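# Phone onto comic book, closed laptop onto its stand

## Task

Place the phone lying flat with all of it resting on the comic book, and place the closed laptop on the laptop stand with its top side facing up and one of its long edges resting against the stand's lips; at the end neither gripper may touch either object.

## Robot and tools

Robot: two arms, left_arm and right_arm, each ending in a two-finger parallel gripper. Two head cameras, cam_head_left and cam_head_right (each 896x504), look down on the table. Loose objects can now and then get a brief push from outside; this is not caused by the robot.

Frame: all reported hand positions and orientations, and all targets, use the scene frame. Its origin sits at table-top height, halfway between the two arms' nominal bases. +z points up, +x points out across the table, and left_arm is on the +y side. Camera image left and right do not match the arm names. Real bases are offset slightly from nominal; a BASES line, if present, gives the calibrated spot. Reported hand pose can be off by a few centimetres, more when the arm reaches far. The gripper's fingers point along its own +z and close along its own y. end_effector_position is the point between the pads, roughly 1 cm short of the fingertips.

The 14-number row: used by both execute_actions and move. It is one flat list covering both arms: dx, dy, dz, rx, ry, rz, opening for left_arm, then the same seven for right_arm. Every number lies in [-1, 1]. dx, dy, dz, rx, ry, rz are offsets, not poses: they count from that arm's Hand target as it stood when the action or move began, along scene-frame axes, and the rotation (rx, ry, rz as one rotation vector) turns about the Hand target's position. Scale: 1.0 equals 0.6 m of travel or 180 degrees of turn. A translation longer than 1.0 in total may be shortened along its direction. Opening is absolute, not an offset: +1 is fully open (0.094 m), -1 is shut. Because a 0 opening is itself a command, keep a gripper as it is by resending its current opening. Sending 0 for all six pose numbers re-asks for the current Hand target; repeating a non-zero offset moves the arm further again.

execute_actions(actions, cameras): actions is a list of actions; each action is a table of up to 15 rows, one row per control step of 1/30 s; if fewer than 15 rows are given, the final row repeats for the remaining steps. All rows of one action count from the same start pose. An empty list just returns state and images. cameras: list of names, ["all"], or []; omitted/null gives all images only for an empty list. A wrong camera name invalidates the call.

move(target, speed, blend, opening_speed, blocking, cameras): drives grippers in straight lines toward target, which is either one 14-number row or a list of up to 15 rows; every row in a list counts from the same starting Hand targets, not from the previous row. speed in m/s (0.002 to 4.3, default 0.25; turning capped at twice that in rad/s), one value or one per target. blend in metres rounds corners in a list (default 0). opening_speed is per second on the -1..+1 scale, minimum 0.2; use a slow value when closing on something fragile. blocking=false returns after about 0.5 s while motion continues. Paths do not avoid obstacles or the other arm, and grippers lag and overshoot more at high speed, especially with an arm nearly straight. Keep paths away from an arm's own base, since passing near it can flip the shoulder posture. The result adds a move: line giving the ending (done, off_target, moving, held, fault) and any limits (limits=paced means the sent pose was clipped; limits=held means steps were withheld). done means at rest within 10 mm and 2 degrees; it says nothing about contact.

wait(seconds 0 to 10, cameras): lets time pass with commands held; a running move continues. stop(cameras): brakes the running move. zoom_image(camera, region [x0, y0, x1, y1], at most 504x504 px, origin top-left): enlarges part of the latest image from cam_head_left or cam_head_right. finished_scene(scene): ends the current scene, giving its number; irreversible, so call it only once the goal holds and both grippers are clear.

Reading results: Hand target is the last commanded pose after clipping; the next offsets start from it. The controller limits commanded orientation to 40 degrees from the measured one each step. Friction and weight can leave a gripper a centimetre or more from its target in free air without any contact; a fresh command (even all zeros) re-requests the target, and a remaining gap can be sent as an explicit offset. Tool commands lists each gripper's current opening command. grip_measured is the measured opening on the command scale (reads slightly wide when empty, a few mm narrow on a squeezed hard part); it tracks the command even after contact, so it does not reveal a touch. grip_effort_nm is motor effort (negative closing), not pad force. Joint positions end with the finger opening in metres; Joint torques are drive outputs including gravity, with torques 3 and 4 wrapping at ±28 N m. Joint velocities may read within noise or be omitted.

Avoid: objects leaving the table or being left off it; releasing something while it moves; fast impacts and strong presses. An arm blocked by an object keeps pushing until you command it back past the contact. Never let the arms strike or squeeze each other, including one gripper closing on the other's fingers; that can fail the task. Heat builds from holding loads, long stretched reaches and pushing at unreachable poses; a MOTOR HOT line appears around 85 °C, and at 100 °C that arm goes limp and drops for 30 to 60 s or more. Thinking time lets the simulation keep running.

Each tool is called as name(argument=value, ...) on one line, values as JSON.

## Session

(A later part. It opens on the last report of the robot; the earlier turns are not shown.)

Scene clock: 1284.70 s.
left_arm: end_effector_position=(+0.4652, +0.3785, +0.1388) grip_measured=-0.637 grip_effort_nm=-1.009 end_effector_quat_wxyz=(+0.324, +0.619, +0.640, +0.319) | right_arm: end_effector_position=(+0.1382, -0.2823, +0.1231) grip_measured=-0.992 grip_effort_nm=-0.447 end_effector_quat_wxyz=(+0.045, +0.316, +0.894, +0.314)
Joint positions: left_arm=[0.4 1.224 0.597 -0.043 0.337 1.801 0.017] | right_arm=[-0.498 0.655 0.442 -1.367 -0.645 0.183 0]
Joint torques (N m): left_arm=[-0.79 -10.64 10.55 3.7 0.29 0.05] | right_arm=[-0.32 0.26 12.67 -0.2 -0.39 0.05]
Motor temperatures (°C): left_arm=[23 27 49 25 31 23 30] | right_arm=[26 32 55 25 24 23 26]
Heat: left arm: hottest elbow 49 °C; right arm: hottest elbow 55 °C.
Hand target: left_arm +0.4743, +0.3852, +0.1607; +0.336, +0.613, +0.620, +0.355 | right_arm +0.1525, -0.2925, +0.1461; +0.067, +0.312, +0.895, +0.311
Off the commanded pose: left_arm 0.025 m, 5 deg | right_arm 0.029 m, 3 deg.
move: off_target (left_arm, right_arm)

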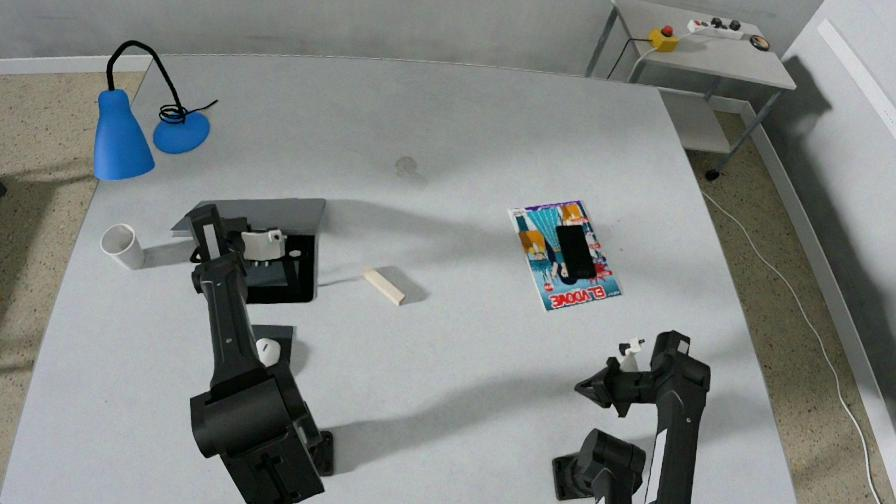

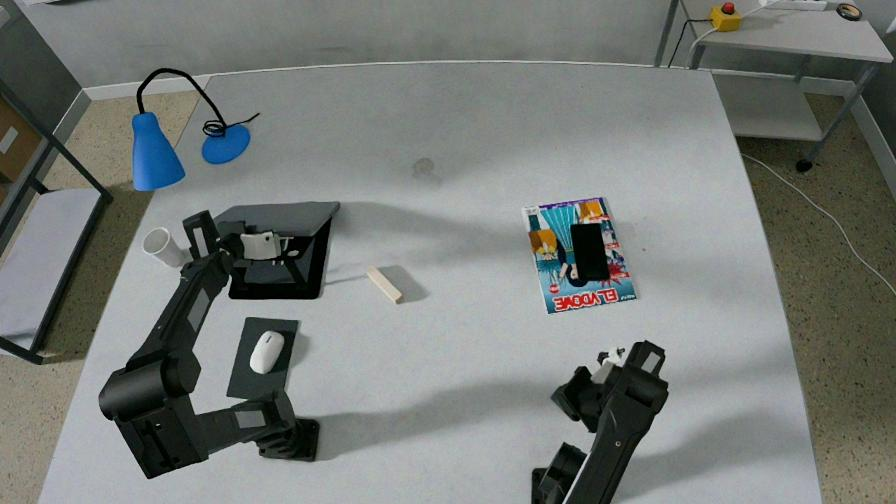

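move(target=[[0.0,0.0,-0.02,0,0,0,-0.5,0,0,0,0,0,0,-1]], speed=0.03, opening_speed=0.2, cameras=["all"])

zoom_image(camera="cam_head_left", region=[160, 185, 340, 310])

zoom_image(camera="cam_head_right", region=[200, 190, 350, 310])

Scene clock: 1301.77 s.
left_arm: end_effector_position=(+0.4662, +0.3794, +0.1366) grip_measured=-0.502 grip_effort_nm=0.061 end_effector_quat_wxyz=(+0.328, +0.615, +0.636, +0.330) | right_arm: end_effector_position=(+0.1382, -0.2823, +0.1231) grip_measured=-0.992 grip_effort_nm=-0.447 end_effector_quat_wxyz=(+0.045, +0.316, +0.894, +0.314)
Joint positions: left_arm=[0.4 1.232 0.58 0.01 0.334 1.798 0.023] | right_arm=[-0.498 0.655 0.442 -1.367 -0.645 0.183 0]
Joint torques (N m): left_arm=[-1.03 -9.17 10.13 3.41 0.35 0.09] | right_arm=[-0.38 0.21 12.7 -0.17 -0.4 0.05]
Motor temperatures (°C): left_arm=[23 27 46 25 30 23 30] | right_arm=[26 32 56 25 24 23 26]
Heat: left arm: hottest elbow 46 °C; right arm: hottest elbow 56 °C.
Hand target: left_arm +0.4743, +0.3852, +0.1485; +0.336, +0.614, +0.620, +0.355 | right_arm +0.1525, -0.2925, +0.1461; +0.067, +0.312, +0.895, +0.311
Off the commanded pose: left_arm 0.016 m, 3 deg | right_arm 0.029 m, 3 deg.
move: off_target (left_arm, right_arm)

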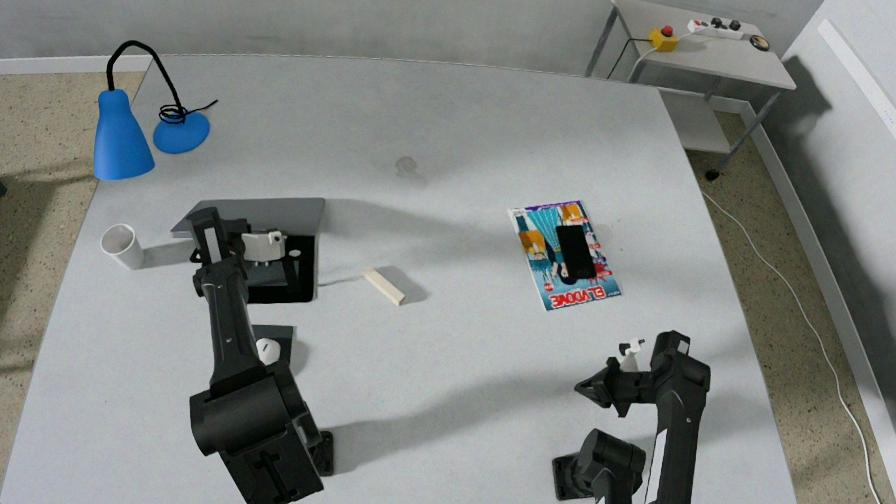

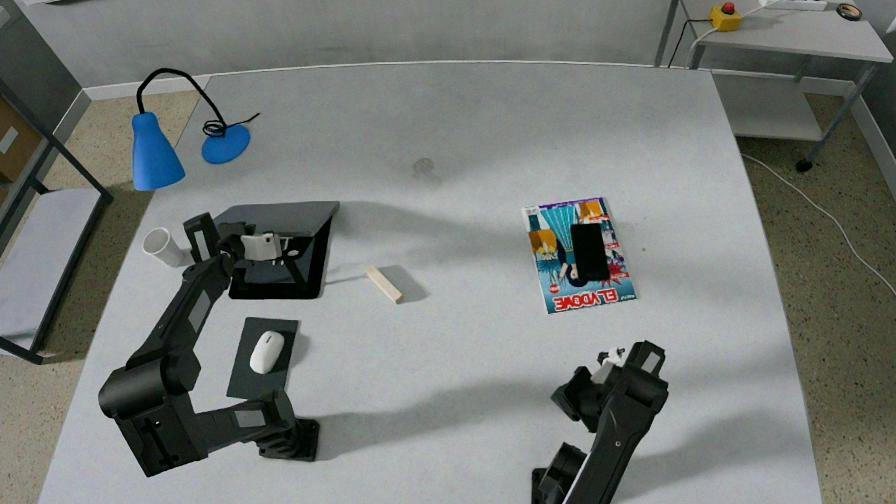

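Scaled by 2.800.

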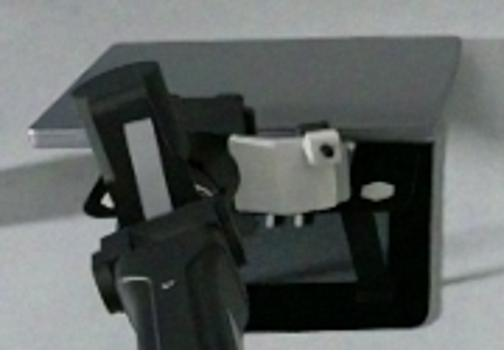

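Scaled by 3.360.

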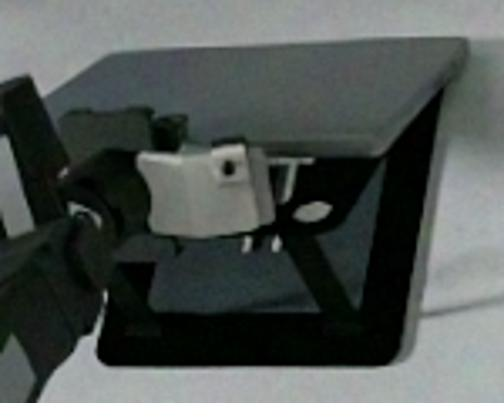

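move(target=[[-0.06,0.0,0.025,0,0,0,-0.5,0,0,0,0,0,0,-1]], speed=0.03, cameras=["all"])

zoom_image(camera="cam_head_left", region=[160, 185, 340, 310])

zoom_image(camera="cam_head_right", region=[200, 190, 350, 310])

Scene clock: 1311.43 s.
left_arm: end_effector_position=(+0.4408, +0.3779, +0.1461) grip_measured=-0.500 grip_effort_nm=0.027 end_effector_quat_wxyz=(+0.334, +0.618, +0.630, +0.333) | right_arm: end_effector_position=(+0.1382, -0.2823, +0.1231) grip_measured=-0.992 grip_effort_nm=-0.452 end_effector_quat_wxyz=(+0.045, +0.316, +0.894, +0.314)
Joint positions: left_arm=[0.438 1.14 0.535 -0.037 0.377 1.827 0.023] | right_arm=[-0.498 0.655 0.442 -1.367 -0.645 0.183 0]
Joint torques (N m): left_arm=[0.26 -10.29 10.19 1.51 0.37 0.13] | right_arm=[-0.38 0.32 12.7 -0.18 -0.39 0.04]
Motor temperatures (°C): left_arm=[23 27 45 24 30 23 30] | right_arm=[26 32 56 25 24 23 26]
Heat: left arm: hottest elbow 45 °C; right arm: hottest elbow 56 °C.
Hand target: left_arm +0.4382, +0.3851, +0.1635; +0.336, +0.614, +0.620, +0.355 | right_arm +0.1525, -0.2925, +0.1461; +0.067, +0.312, +0.895, +0.311
Off the commanded pose: left_arm 0.019 m, 3 deg | right_arm 0.029 m, 3 deg.
move: off_target (left_arm, right_arm)

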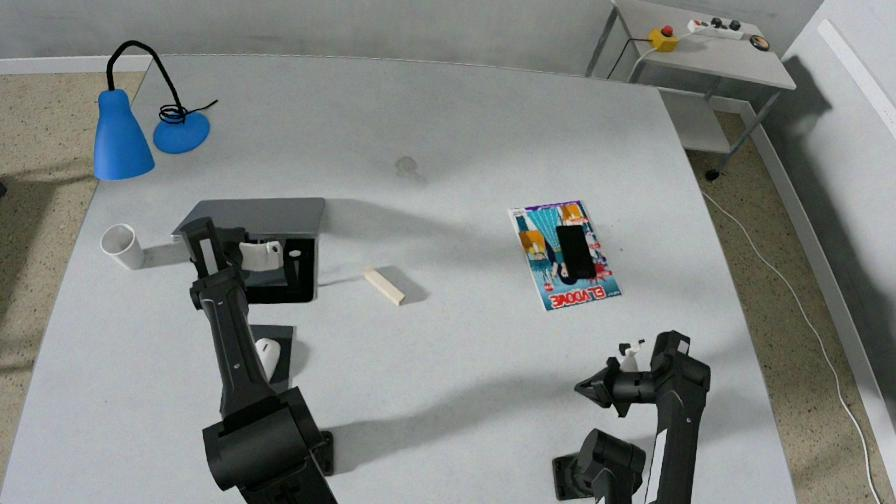

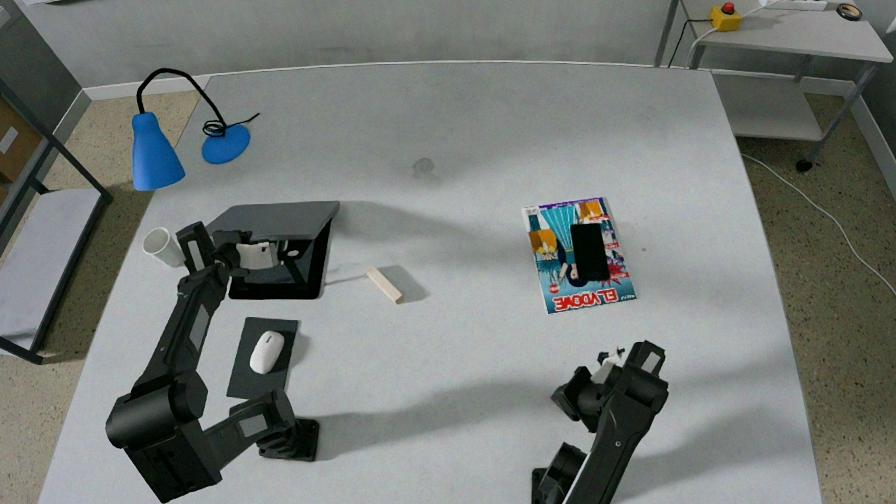

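Scaled by 2.800.

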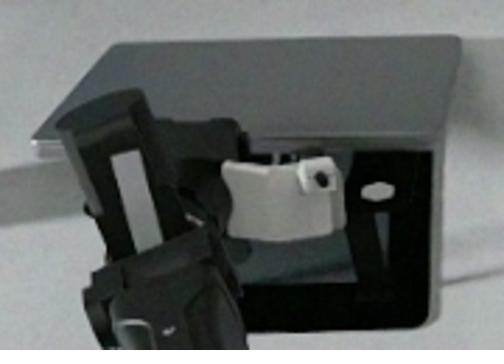

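Scaled by 3.360.

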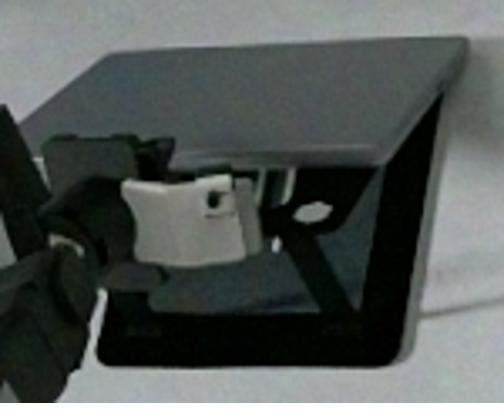

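move(target=[[-0.06,0.0,0.03,0,0,0,-0.5,0,0,0,0,0,0,-1]], speed=0.03, cameras=["all"])

zoom_image(camera="cam_head_left", region=[160, 185, 340, 310])

zoom_image(camera="cam_head_right", region=[200, 190, 350, 310])

Scene clock: 1316.33 s.
left_arm: end_effector_position=(+0.4087, +0.3825, +0.1832) grip_measured=-0.500 grip_effort_nm=0.027 end_effector_quat_wxyz=(+0.340, +0.615, +0.618, +0.354) | right_arm: end_effector_position=(+0.1382, -0.2823, +0.1231) grip_measured=-0.992 grip_effort_nm=-0.447 end_effector_quat_wxyz=(+0.045, +0.316, +0.894, +0.314)
Joint positions: left_arm=[0.507 0.97 0.519 -0.157 0.433 1.873 0.023] | right_arm=[-0.498 0.655 0.442 -1.367 -0.645 0.183 0]
Joint torques (N m): left_arm=[0.44 -7.18 9.96 1.35 0.33 0.02] | right_arm=[-0.32 0.26 12.68 -0.18 -0.39 0.04]
Motor temperatures (°C): left_arm=[23 27 44 24 30 23 30] | right_arm=[26 32 56 25 24 23 26]
Heat: left arm: hottest elbow 44 °C; right arm: hottest elbow 56 °C.
Hand target: left_arm +0.4023, +0.3852, +0.1817; +0.336, +0.614, +0.620, +0.355 | right_arm +0.1525, -0.2925, +0.1461; +0.067, +0.312, +0.895, +0.311
Off the commanded pose: left_arm 0.007 m, 1 deg | right_arm 0.029 m, 3 deg.
move: off_target (right_arm)

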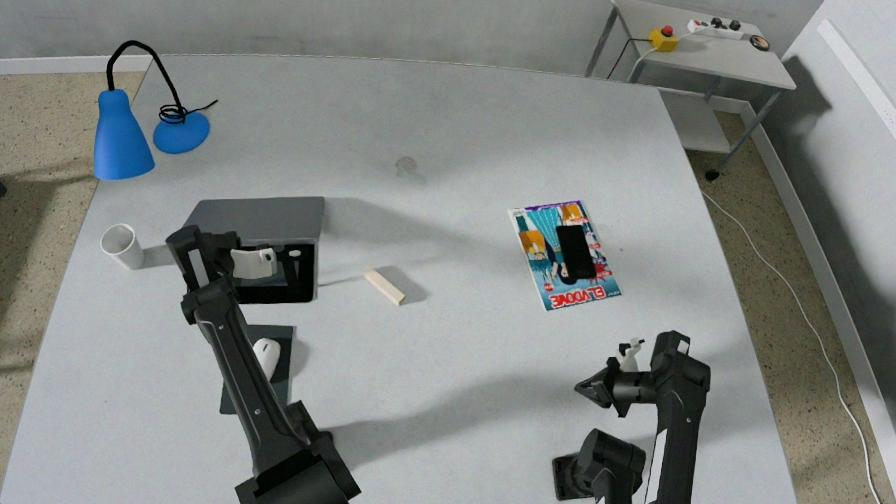

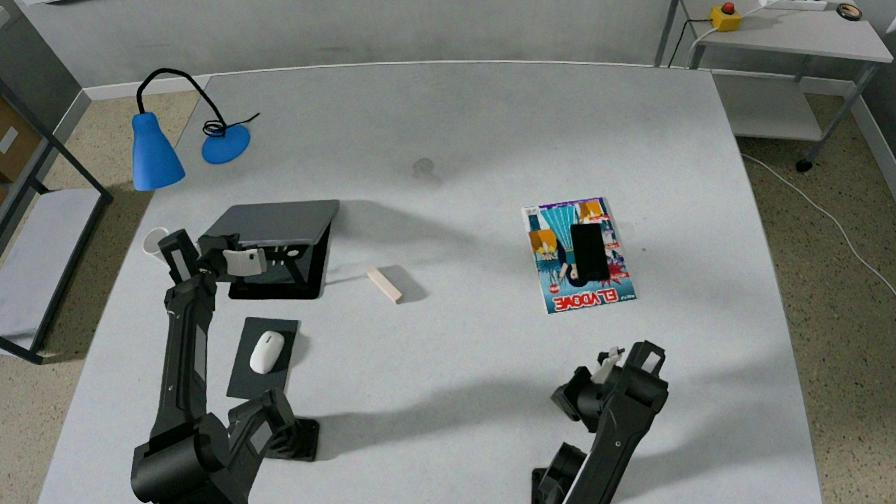

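Scaled by 2.800.

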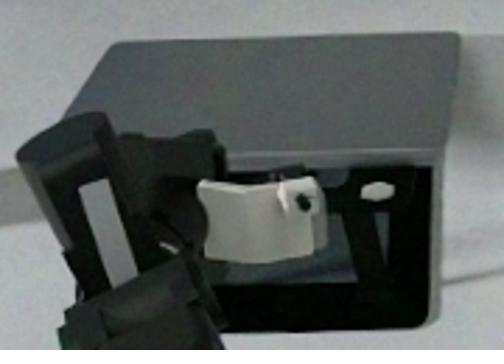

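Scaled by 3.360.

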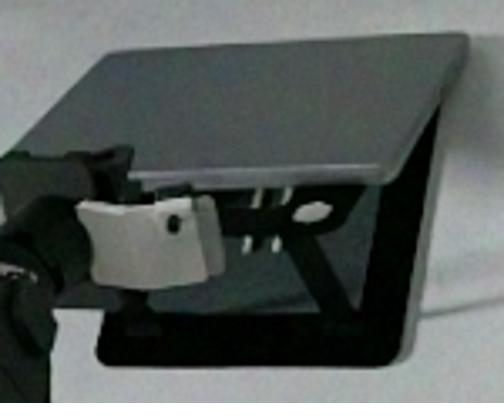

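move(target=[[-0.1,0.0,0.07,0,0,0,-0.5,0,0,0,0,0,0,-1],[-0.2,0.0,0.12,0,0,0,-0.5,0,0,0,0,0,0,-1]], speed=0.06, cameras=["all"])

zoom_image(camera="cam_head_left", region=[170, 180, 340, 310])

zoom_image(camera="cam_head_right", region=[190, 180, 360, 310])

Scene clock: 1322.70 s.
left_arm: end_effector_position=(+0.2833, +0.3788, +0.2333) grip_measured=-0.500 grip_effort_nm=0.027 end_effector_quat_wxyz=(+0.339, +0.595, +0.642, +0.345) | right_arm: end_effector_position=(+0.1382, -0.2823, +0.1231) grip_measured=-0.992 grip_effort_nm=-0.452 end_effector_quat_wxyz=(+0.045, +0.316, +0.894, +0.314)
Joint positions: left_arm=[0.852 0.54 0.519 -0.731 0.677 2.073 0.023] | right_arm=[-0.498 0.655 0.442 -1.367 -0.645 0.183 0]
Joint torques (N m): left_arm=[-0.26 -1.61 15.08 0.98 0.42 0.04] | right_arm=[-0.38 0.21 12.68 -0.18 -0.4 0.05]
Motor temperatures (°C): left_arm=[23 27 43 24 30 23 29] | right_arm=[26 32 56 25 24 23 26]
Heat: left arm: hottest elbow 43 °C; right arm: hottest elbow 56 °C.
Hand target: left_arm +0.2823, +0.3852, +0.2537; +0.336, +0.614, +0.620, +0.355 | right_arm +0.1525, -0.2925, +0.1461; +0.067, +0.312, +0.895, +0.311
Off the commanded pose: left_arm 0.021 m, 3 deg | right_arm 0.029 m, 3 deg.
joint sent to its limit (left arm) — joint 6 (wrist roll), upper limit. The joint targets are off in orientation, not in position.
move: off_target (left_arm, right_arm)

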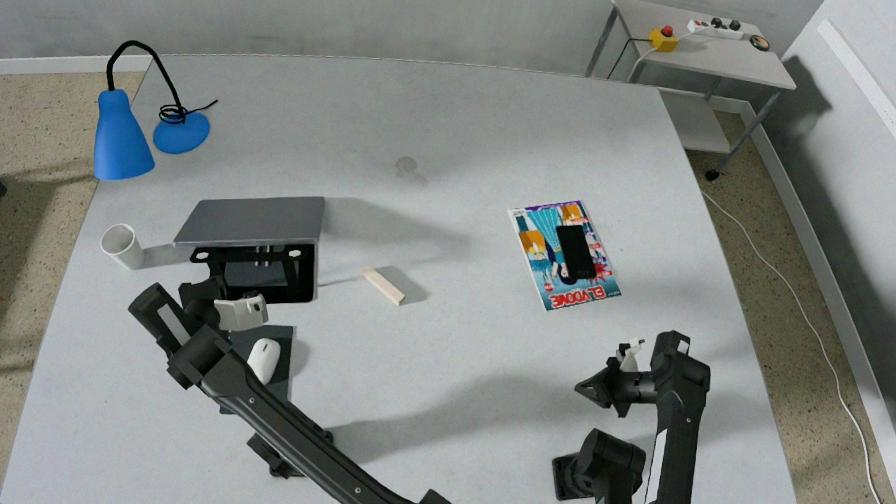

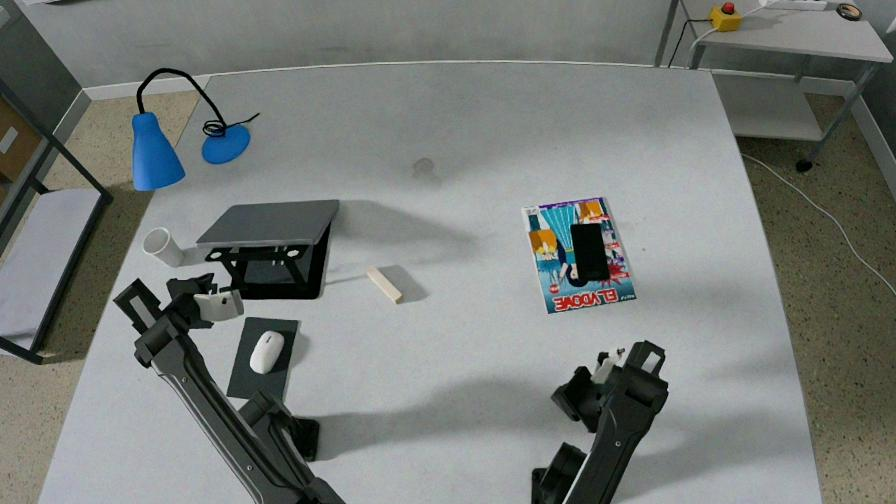

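Scaled by 2.965.

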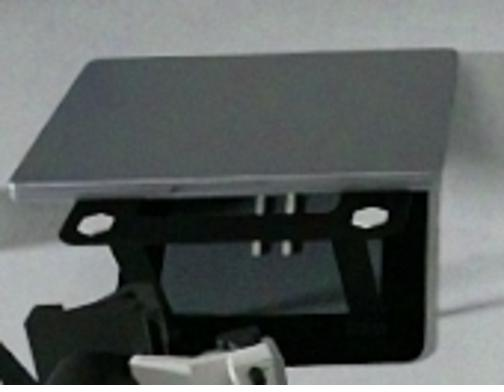

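Scaled by 2.965.

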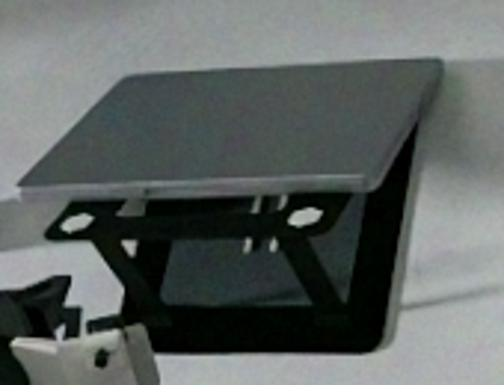

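zoom_image(camera="cam_head_left", region=[180, 180, 340, 220])

zoom_image(camera="cam_head_right", region=[200, 180, 360, 220])

zoom_image(camera="cam_head_left", region=[290, 180, 340, 310])

zoom_image(camera="cam_head_right", region=[300, 180, 360, 310])

Scaled by 3.150.

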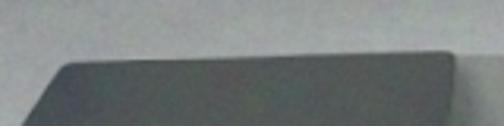

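Scaled by 3.150.

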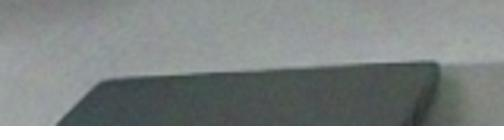

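Scaled by 3.877.

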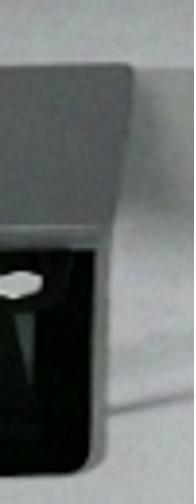

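Scaled by 3.877.

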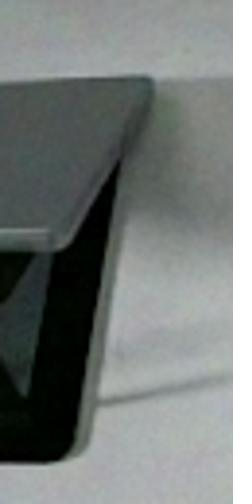

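move(target=[[0.06,-0.03,0.16,-0.387,0.126,0.425,-1,0,0,0,0,0,0,-1]], speed=0.25)

move(target=[[0.43,0.01,-0.12,0,0,0,-1,0,0,0,0,0,0,-1]], speed=0.15, cameras=["all"])

zoom_image(camera="cam_head_left", region=[160, 120, 360, 310])

zoom_image(camera="cam_head_right", region=[160, 120, 360, 310])

Scene clock: 1401.53 s.
left_arm: end_effector_position=(+0.3063, +0.3653, +0.3188) grip_measured=-0.981 grip_effort_nm=-0.984 end_effector_quat_wxyz=(+0.191, -0.109, +0.975, -0.031) | right_arm: end_effector_position=(+0.1382, -0.2823, +0.1231) grip_measured=-0.992 grip_effort_nm=-0.447 end_effector_quat_wxyz=(+0.045, +0.316, +0.894, +0.314)
Joint positions: left_arm=[0.512 0.922 1.118 -1.44 0.213 0.282 0.001] | right_arm=[-0.498 0.655 0.442 -1.367 -0.645 0.183 0]
Joint torques (N m): left_arm=[-2.37 -5.3 18.09 0.62 0.12 -0.06] | right_arm=[-0.26 0.21 12.67 -0.18 -0.39 0.05]
Motor temperatures (°C): left_arm=[23 26 44 24 29 23 29] | right_arm=[26 32 57 25 24 23 26]
Heat: left arm: hottest elbow 44 °C; right arm: hottest elbow 57 °C.
Hand target: left_arm +0.3183, +0.3672, +0.3496; +0.214, -0.104, +0.971, -0.023 | right_arm +0.1525, -0.2925, +0.1461; +0.067, +0.312, +0.895, +0.311
Off the commanded pose: left_arm 0.033 m, 3 deg | right_arm 0.029 m, 3 deg.
move: off_target (left_arm, right_arm)

Scene clock: 1404.13 s.
left_arm: end_effector_position=(+0.5507, +0.3728, +0.2457) grip_measured=-0.981 grip_effort_nm=-0.984 end_effector_quat_wxyz=(+0.177, -0.109, +0.978, -0.029) | right_arm: end_effector_position=(+0.1382, -0.2823, +0.1231) grip_measured=-0.992 grip_effort_nm=-0.447 end_effector_quat_wxyz=(+0.045, +0.316, +0.894, +0.314)
Joint positions: left_arm=[0.254 1.528 1.435 -1.136 0.116 0.041 0.001] | right_arm=[-0.498 0.655 0.442 -1.367 -0.645 0.183 0]
Joint torques (N m): left_arm=[-2.78 -14.92 18.06 1.28 0 -0.09] | right_arm=[-0.38 0.21 12.71 -0.18 -0.39 0.05]
Motor temperatures (°C): left_arm=[23 26 45 24 29 23 29] | right_arm=[26 32 57 25 24 23 26]
Heat: left arm: hottest elbow 45 °C; right arm: hottest elbow 57 °C.
Hand target: left_arm +0.5763, +0.3732, +0.2776; +0.214, -0.104, +0.971, -0.023 | right_arm +0.1525, -0.2925, +0.1461; +0.067, +0.312, +0.895, +0.311
Off the commanded pose: left_arm 0.041 m, 4 deg | right_arm 0.029 m, 3 deg.
move: off_target (left_arm, right_arm)

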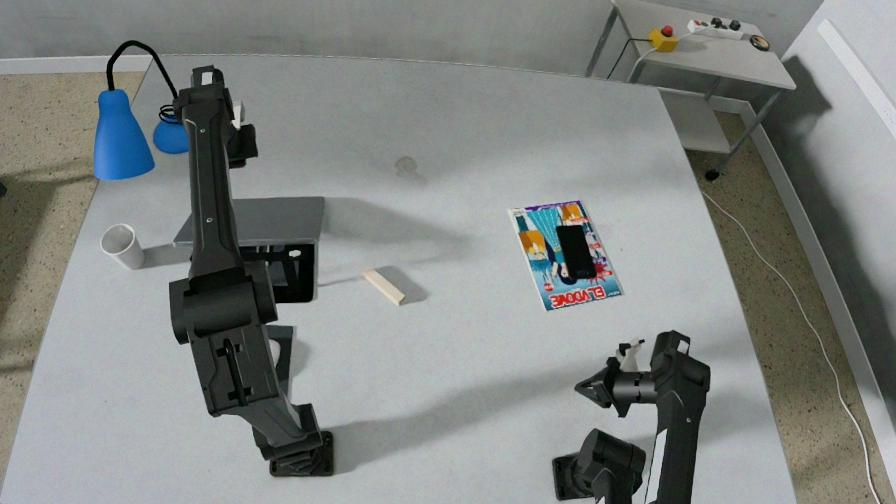

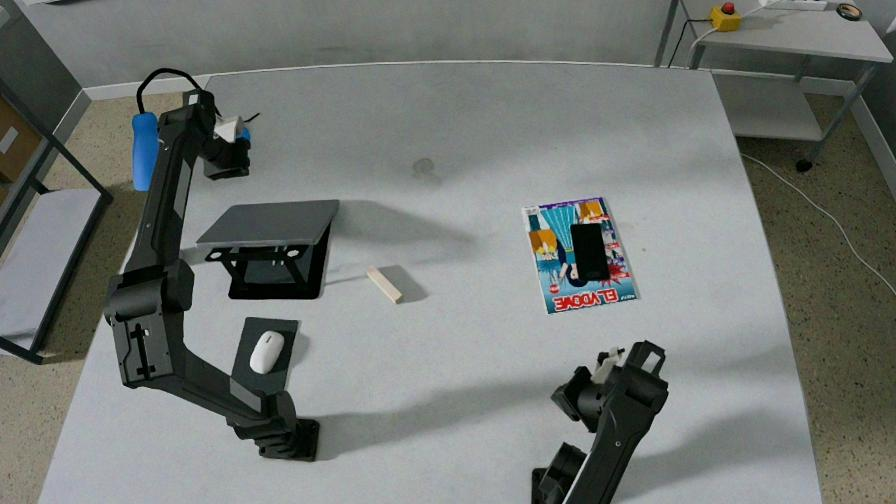

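Scaled by 2.520.

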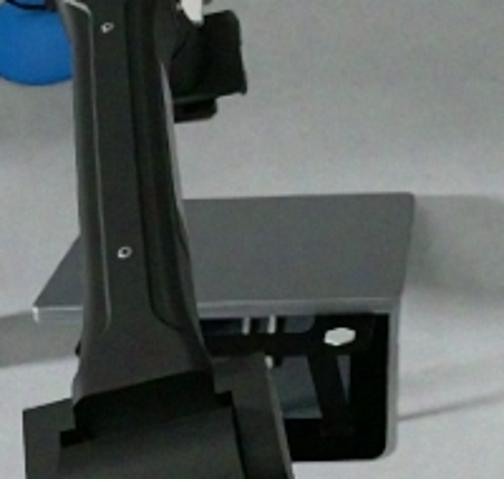

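Scaled by 2.520.

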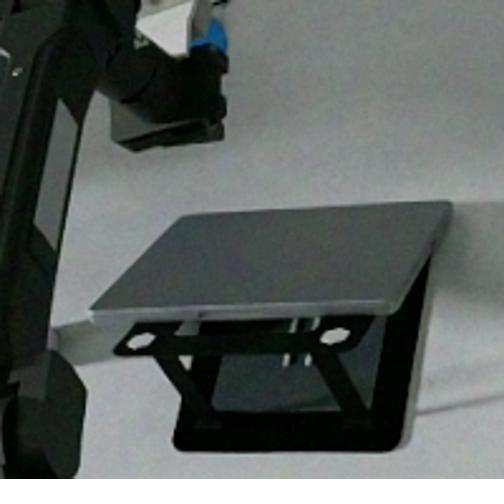

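move(target=[[0.04,0,-0.25,0,0,0,-1,0,0,0,0,0,0,-1]], speed=0.1, cameras=["all"])

zoom_image(camera="cam_head_right", region=[160, 120, 360, 310])

Scene clock: 1409.37 s.
left_arm: end_effector_position=(+0.5969, +0.3811, +0.1323) grip_measured=-0.981 grip_effort_nm=-0.984 end_effector_quat_wxyz=(+0.212, -0.107, +0.971, -0.022) | right_arm: end_effector_position=(+0.1382, -0.2823, +0.1231) grip_measured=-0.992 grip_effort_nm=-0.447 end_effector_quat_wxyz=(+0.045, +0.316, +0.894, +0.314)
Joint positions: left_arm=[0.244 1.677 1.292 -0.769 0.11 0.03 0.001] | right_arm=[-0.498 0.655 0.442 -1.367 -0.645 0.183 0]
Joint torques (N m): left_arm=[-2.67 -16.91 9.76 1.76 -0.09 -0.03] | right_arm=[-0.38 0.26 12.68 -0.21 -0.4 0.05]
Motor temperatures (°C): left_arm=[23 26 45 24 29 23 29] | right_arm=[26 32 57 25 24 23 26]
Heat: left arm: hottest elbow 45 °C; right arm: hottest elbow 57 °C.
Hand target: left_arm +0.6004, +0.3734, +0.1277; +0.214, -0.104, +0.971, -0.023 | right_arm +0.1525, -0.2925, +0.1461; +0.067, +0.312, +0.895, +0.311
Off the commanded pose: left_arm 0.010 m, 0 deg | right_arm 0.029 m, 3 deg.
move: off_target (right_arm)

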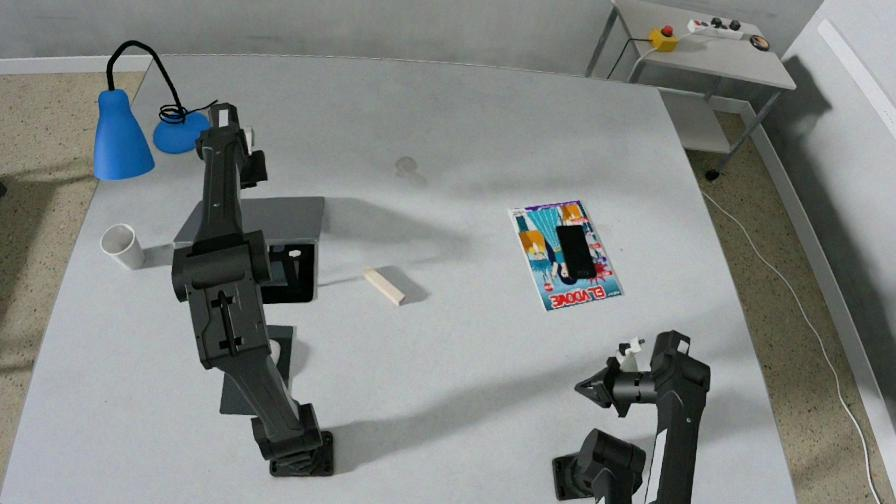

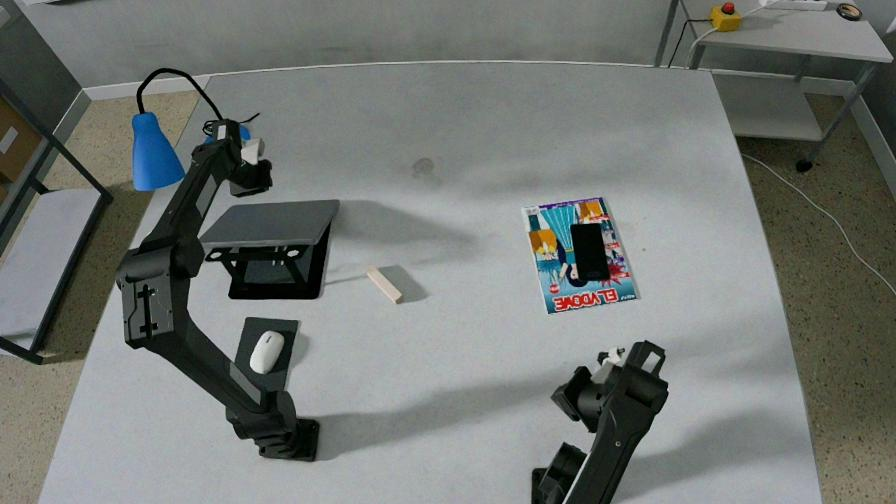

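Scaled by 2.520.

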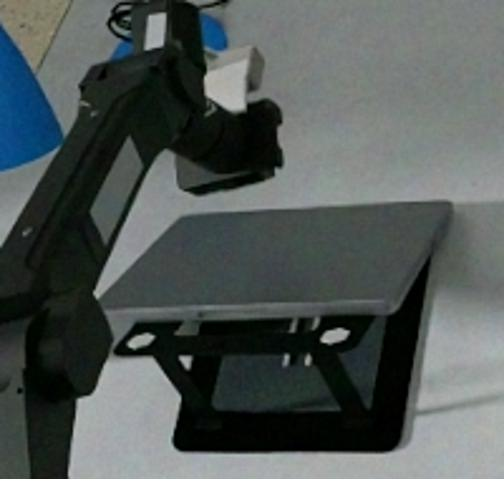

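move(target=[[-0.035,0,-0.05,0,0,0,-1,0,0,0,0,0,0,-1]], speed=0.06, cameras=[])

move(target=[[0,0,-0.04,0,0,0,-1,0,0,0,0,0,0,-1]], speed=0.04, cameras=["all"])

zoom_image(camera="cam_head_right", region=[160, 120, 360, 310])

Scene clock: 1414.50 s.
left_arm: end_effector_position=(+0.5782, +0.3758, +0.0956) grip_measured=-0.981 grip_effort_nm=-0.984 end_effector_quat_wxyz=(+0.206, -0.108, +0.972, -0.023) | right_arm: end_effector_position=(+0.1382, -0.2823, +0.1231) grip_measured=-0.992 grip_effort_nm=-0.452 end_effector_quat_wxyz=(+0.045, +0.316, +0.894, +0.314)
Joint positions: left_arm=[0.244 1.677 1.189 -0.679 0.11 0.03 0.001] | right_arm=[-0.498 0.655 0.442 -1.367 -0.645 0.183 0]
Joint torques (N m): left_arm=[-2.02 -18.37 9.06 1.68 0.05 0.03] | right_arm=[-0.38 0.26 12.7 -0.16 -0.39 0.05]
Motor temperatures (°C): left_arm=[23 27 45 24 29 23 29] | right_arm=[26 32 57 25 24 23 26]
Heat: left arm: hottest elbow 45 °C; right arm: hottest elbow 57 °C.
Hand target: left_arm +0.5793, +0.3733, +0.0976; +0.214, -0.104, +0.971, -0.023 | right_arm +0.1525, -0.2925, +0.1461; +0.067, +0.312, +0.895, +0.311
Off the commanded pose: left_arm 0.003 m, 1 deg | right_arm 0.029 m, 3 deg.
move: off_target (right_arm)
No camera images: "cameras" was empty.

Scene clock: 1415.63 s.
left_arm: end_effector_position=(+0.5788, +0.3760, +0.0813) grip_measured=-0.981 grip_effort_nm=-0.984 end_effector_quat_wxyz=(+0.215, -0.107, +0.971, -0.022) | right_arm: end_effector_position=(+0.1382, -0.2823, +0.1231) grip_measured=-0.992 grip_effort_nm=-0.452 end_effector_quat_wxyz=(+0.045, +0.316, +0.894, +0.314)
Joint positions: left_arm=[0.244 1.69 1.158 -0.618 0.11 0.03 0.001] | right_arm=[-0.498 0.655 0.442 -1.367 -0.645 0.183 0]
Joint torques (N m): left_arm=[-1.2 -15.74 8.96 1.63 0.12 0.06] | right_arm=[-0.32 0.21 12.67 -0.2 -0.39 0.05]
Motor temperatures (°C): left_arm=[23 27 44 24 29 23 29] | right_arm=[26 32 57 25 24 23 26]
Heat: left arm: hottest elbow 44 °C; right arm: hottest elbow 57 °C.
Hand target: left_arm +0.5793, +0.3733, +0.0736; +0.214, -0.104, +0.971, -0.023 | right_arm +0.1525, -0.2925, +0.1461; +0.067, +0.312, +0.895, +0.311
Off the commanded pose: left_arm 0.008 m, 0 deg | right_arm 0.029 m, 3 deg.
move: off_target (right_arm)

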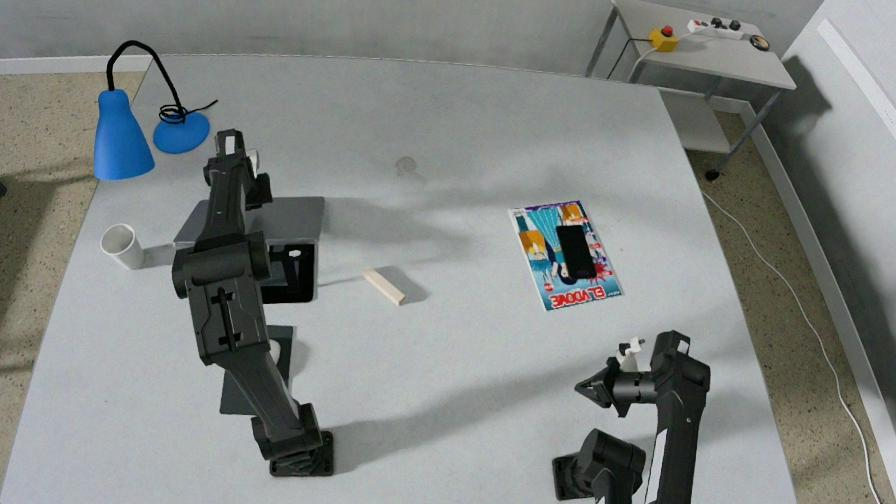

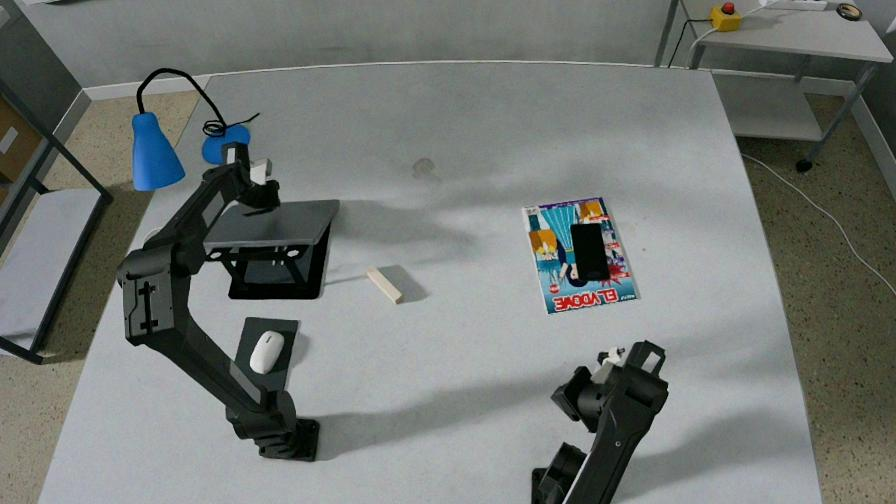

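Scaled by 2.520.

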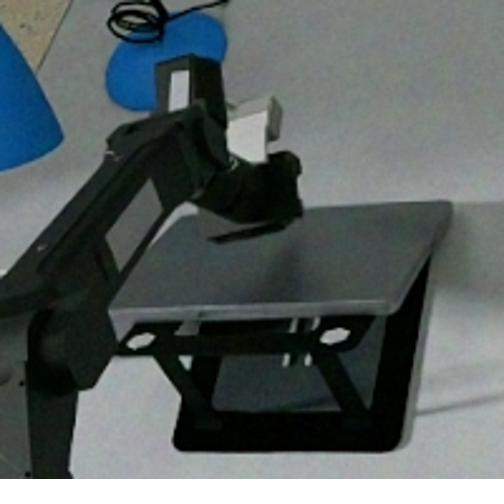

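move(target=[[0,0,-0.03,0,0,0,-1,0,0,0,0,0,0,-1]], speed=0.03, cameras=["all"])

zoom_image(camera="cam_head_right", region=[160, 120, 360, 310])

Scene clock: 1419.37 s.
left_arm: end_effector_position=(+0.5810, +0.3766, +0.0672) grip_measured=-0.981 grip_effort_nm=-0.979 end_effector_quat_wxyz=(+0.219, -0.107, +0.970, -0.021) | right_arm: end_effector_position=(+0.1382, -0.2823, +0.1231) grip_measured=-0.992 grip_effort_nm=-0.442 end_effector_quat_wxyz=(+0.045, +0.316, +0.894, +0.314)
Joint positions: left_arm=[0.244 1.712 1.142 -0.571 0.11 0.03 0.001] | right_arm=[-0.498 0.655 0.442 -1.367 -0.645 0.183 0]
Joint torques (N m): left_arm=[-1.96 -15.44 8.5 1.95 0.11 0.03] | right_arm=[-0.32 0.26 12.7 -0.17 -0.39 0.05]
Motor temperatures (°C): left_arm=[22 27 44 24 29 23 29] | right_arm=[26 32 57 25 24 23 26]
Heat: left arm: hottest elbow 44 °C; right arm: hottest elbow 57 °C.
Hand target: left_arm +0.5792, +0.3733, +0.0555; +0.214, -0.104, +0.971, -0.023 | right_arm +0.1525, -0.2925, +0.1461; +0.067, +0.312, +0.895, +0.311
Off the commanded pose: left_arm 0.012 m, 1 deg | right_arm 0.029 m, 3 deg.
move: off_target (left_arm, right_arm)

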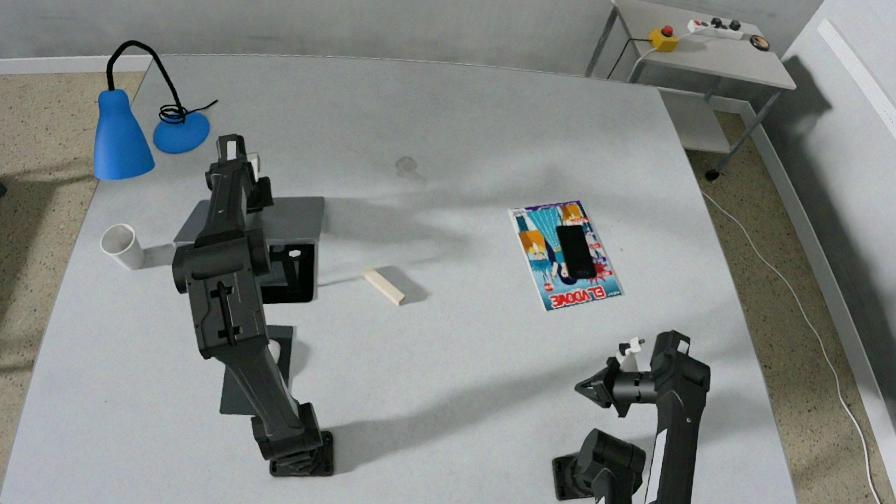

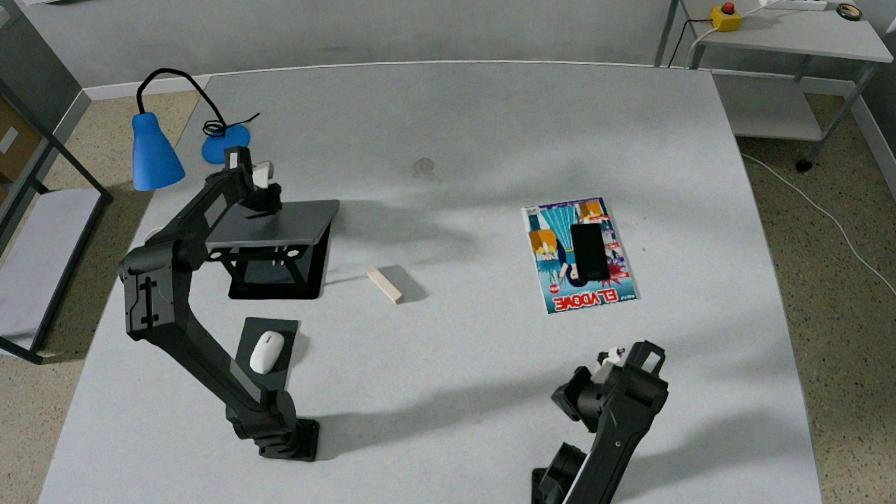

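Scaled by 2.520.

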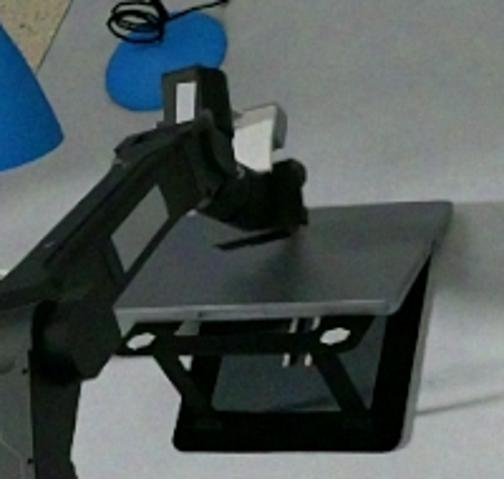

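move(target=[[0,0,-0.03,0,0,0,-1,0,0,0,0,0,0,-1]], speed=0.03, cameras=["all"])

zoom_image(camera="cam_head_right", region=[160, 120, 360, 310])

Scene clock: 1423.10 s.
left_arm: end_effector_position=(+0.5875, +0.3784, +0.0622) grip_measured=-0.981 grip_effort_nm=-0.984 end_effector_quat_wxyz=(+0.234, -0.105, +0.966, -0.019) | right_arm: end_effector_position=(+0.1382, -0.2823, +0.1231) grip_measured=-0.992 grip_effort_nm=-0.452 end_effector_quat_wxyz=(+0.045, +0.316, +0.894, +0.314)
Joint positions: left_arm=[0.244 1.723 1.132 -0.517 0.11 0.03 0.001] | right_arm=[-0.498 0.655 0.442 -1.367 -0.645 0.183 0]
Joint torques (N m): left_arm=[-1.73 -14.86 7.61 1.29 0.13 0.01] | right_arm=[-0.32 0.15 12.66 -0.18 -0.4 0.05]
Motor temperatures (°C): left_arm=[22 27 43 24 29 23 29] | right_arm=[26 32 57 25 24 23 26]
Heat: left arm: hottest elbow 43 °C; right arm: hottest elbow 57 °C.
Hand target: left_arm +0.5793, +0.3733, +0.0377; +0.214, -0.104, +0.971, -0.023 | right_arm +0.1525, -0.2925, +0.1461; +0.067, +0.312, +0.895, +0.311
Off the commanded pose: left_arm 0.027 m, 2 deg | right_arm 0.029 m, 3 deg.
move: off_target (left_arm, right_arm)

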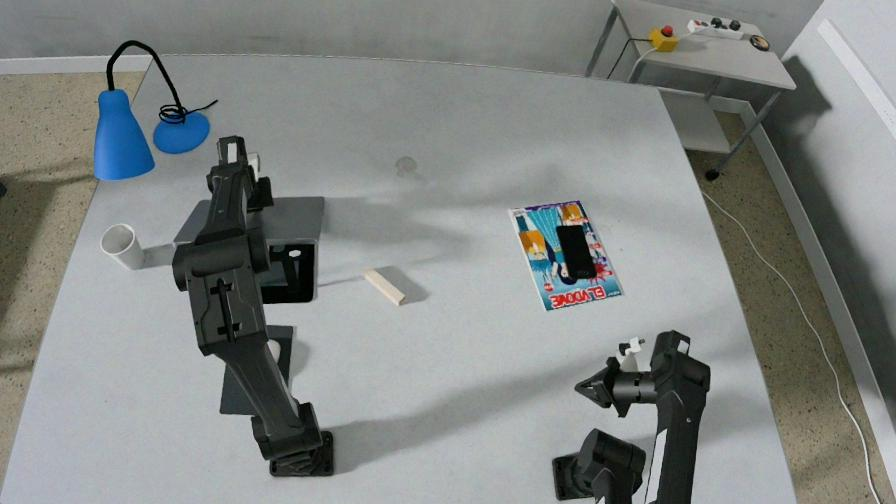

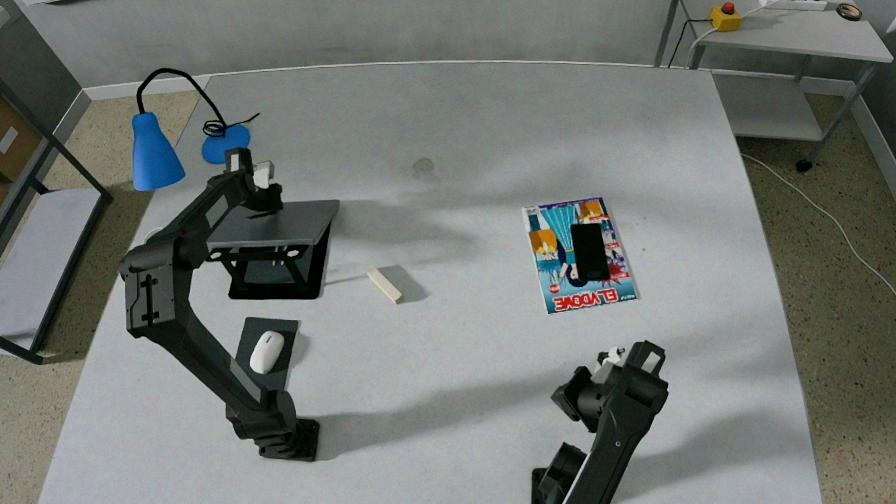

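Scaled by 2.520.

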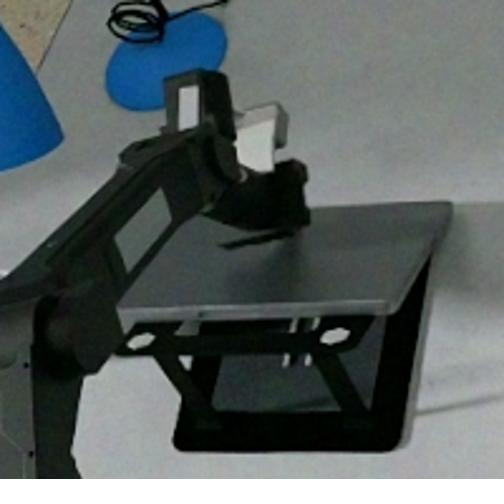

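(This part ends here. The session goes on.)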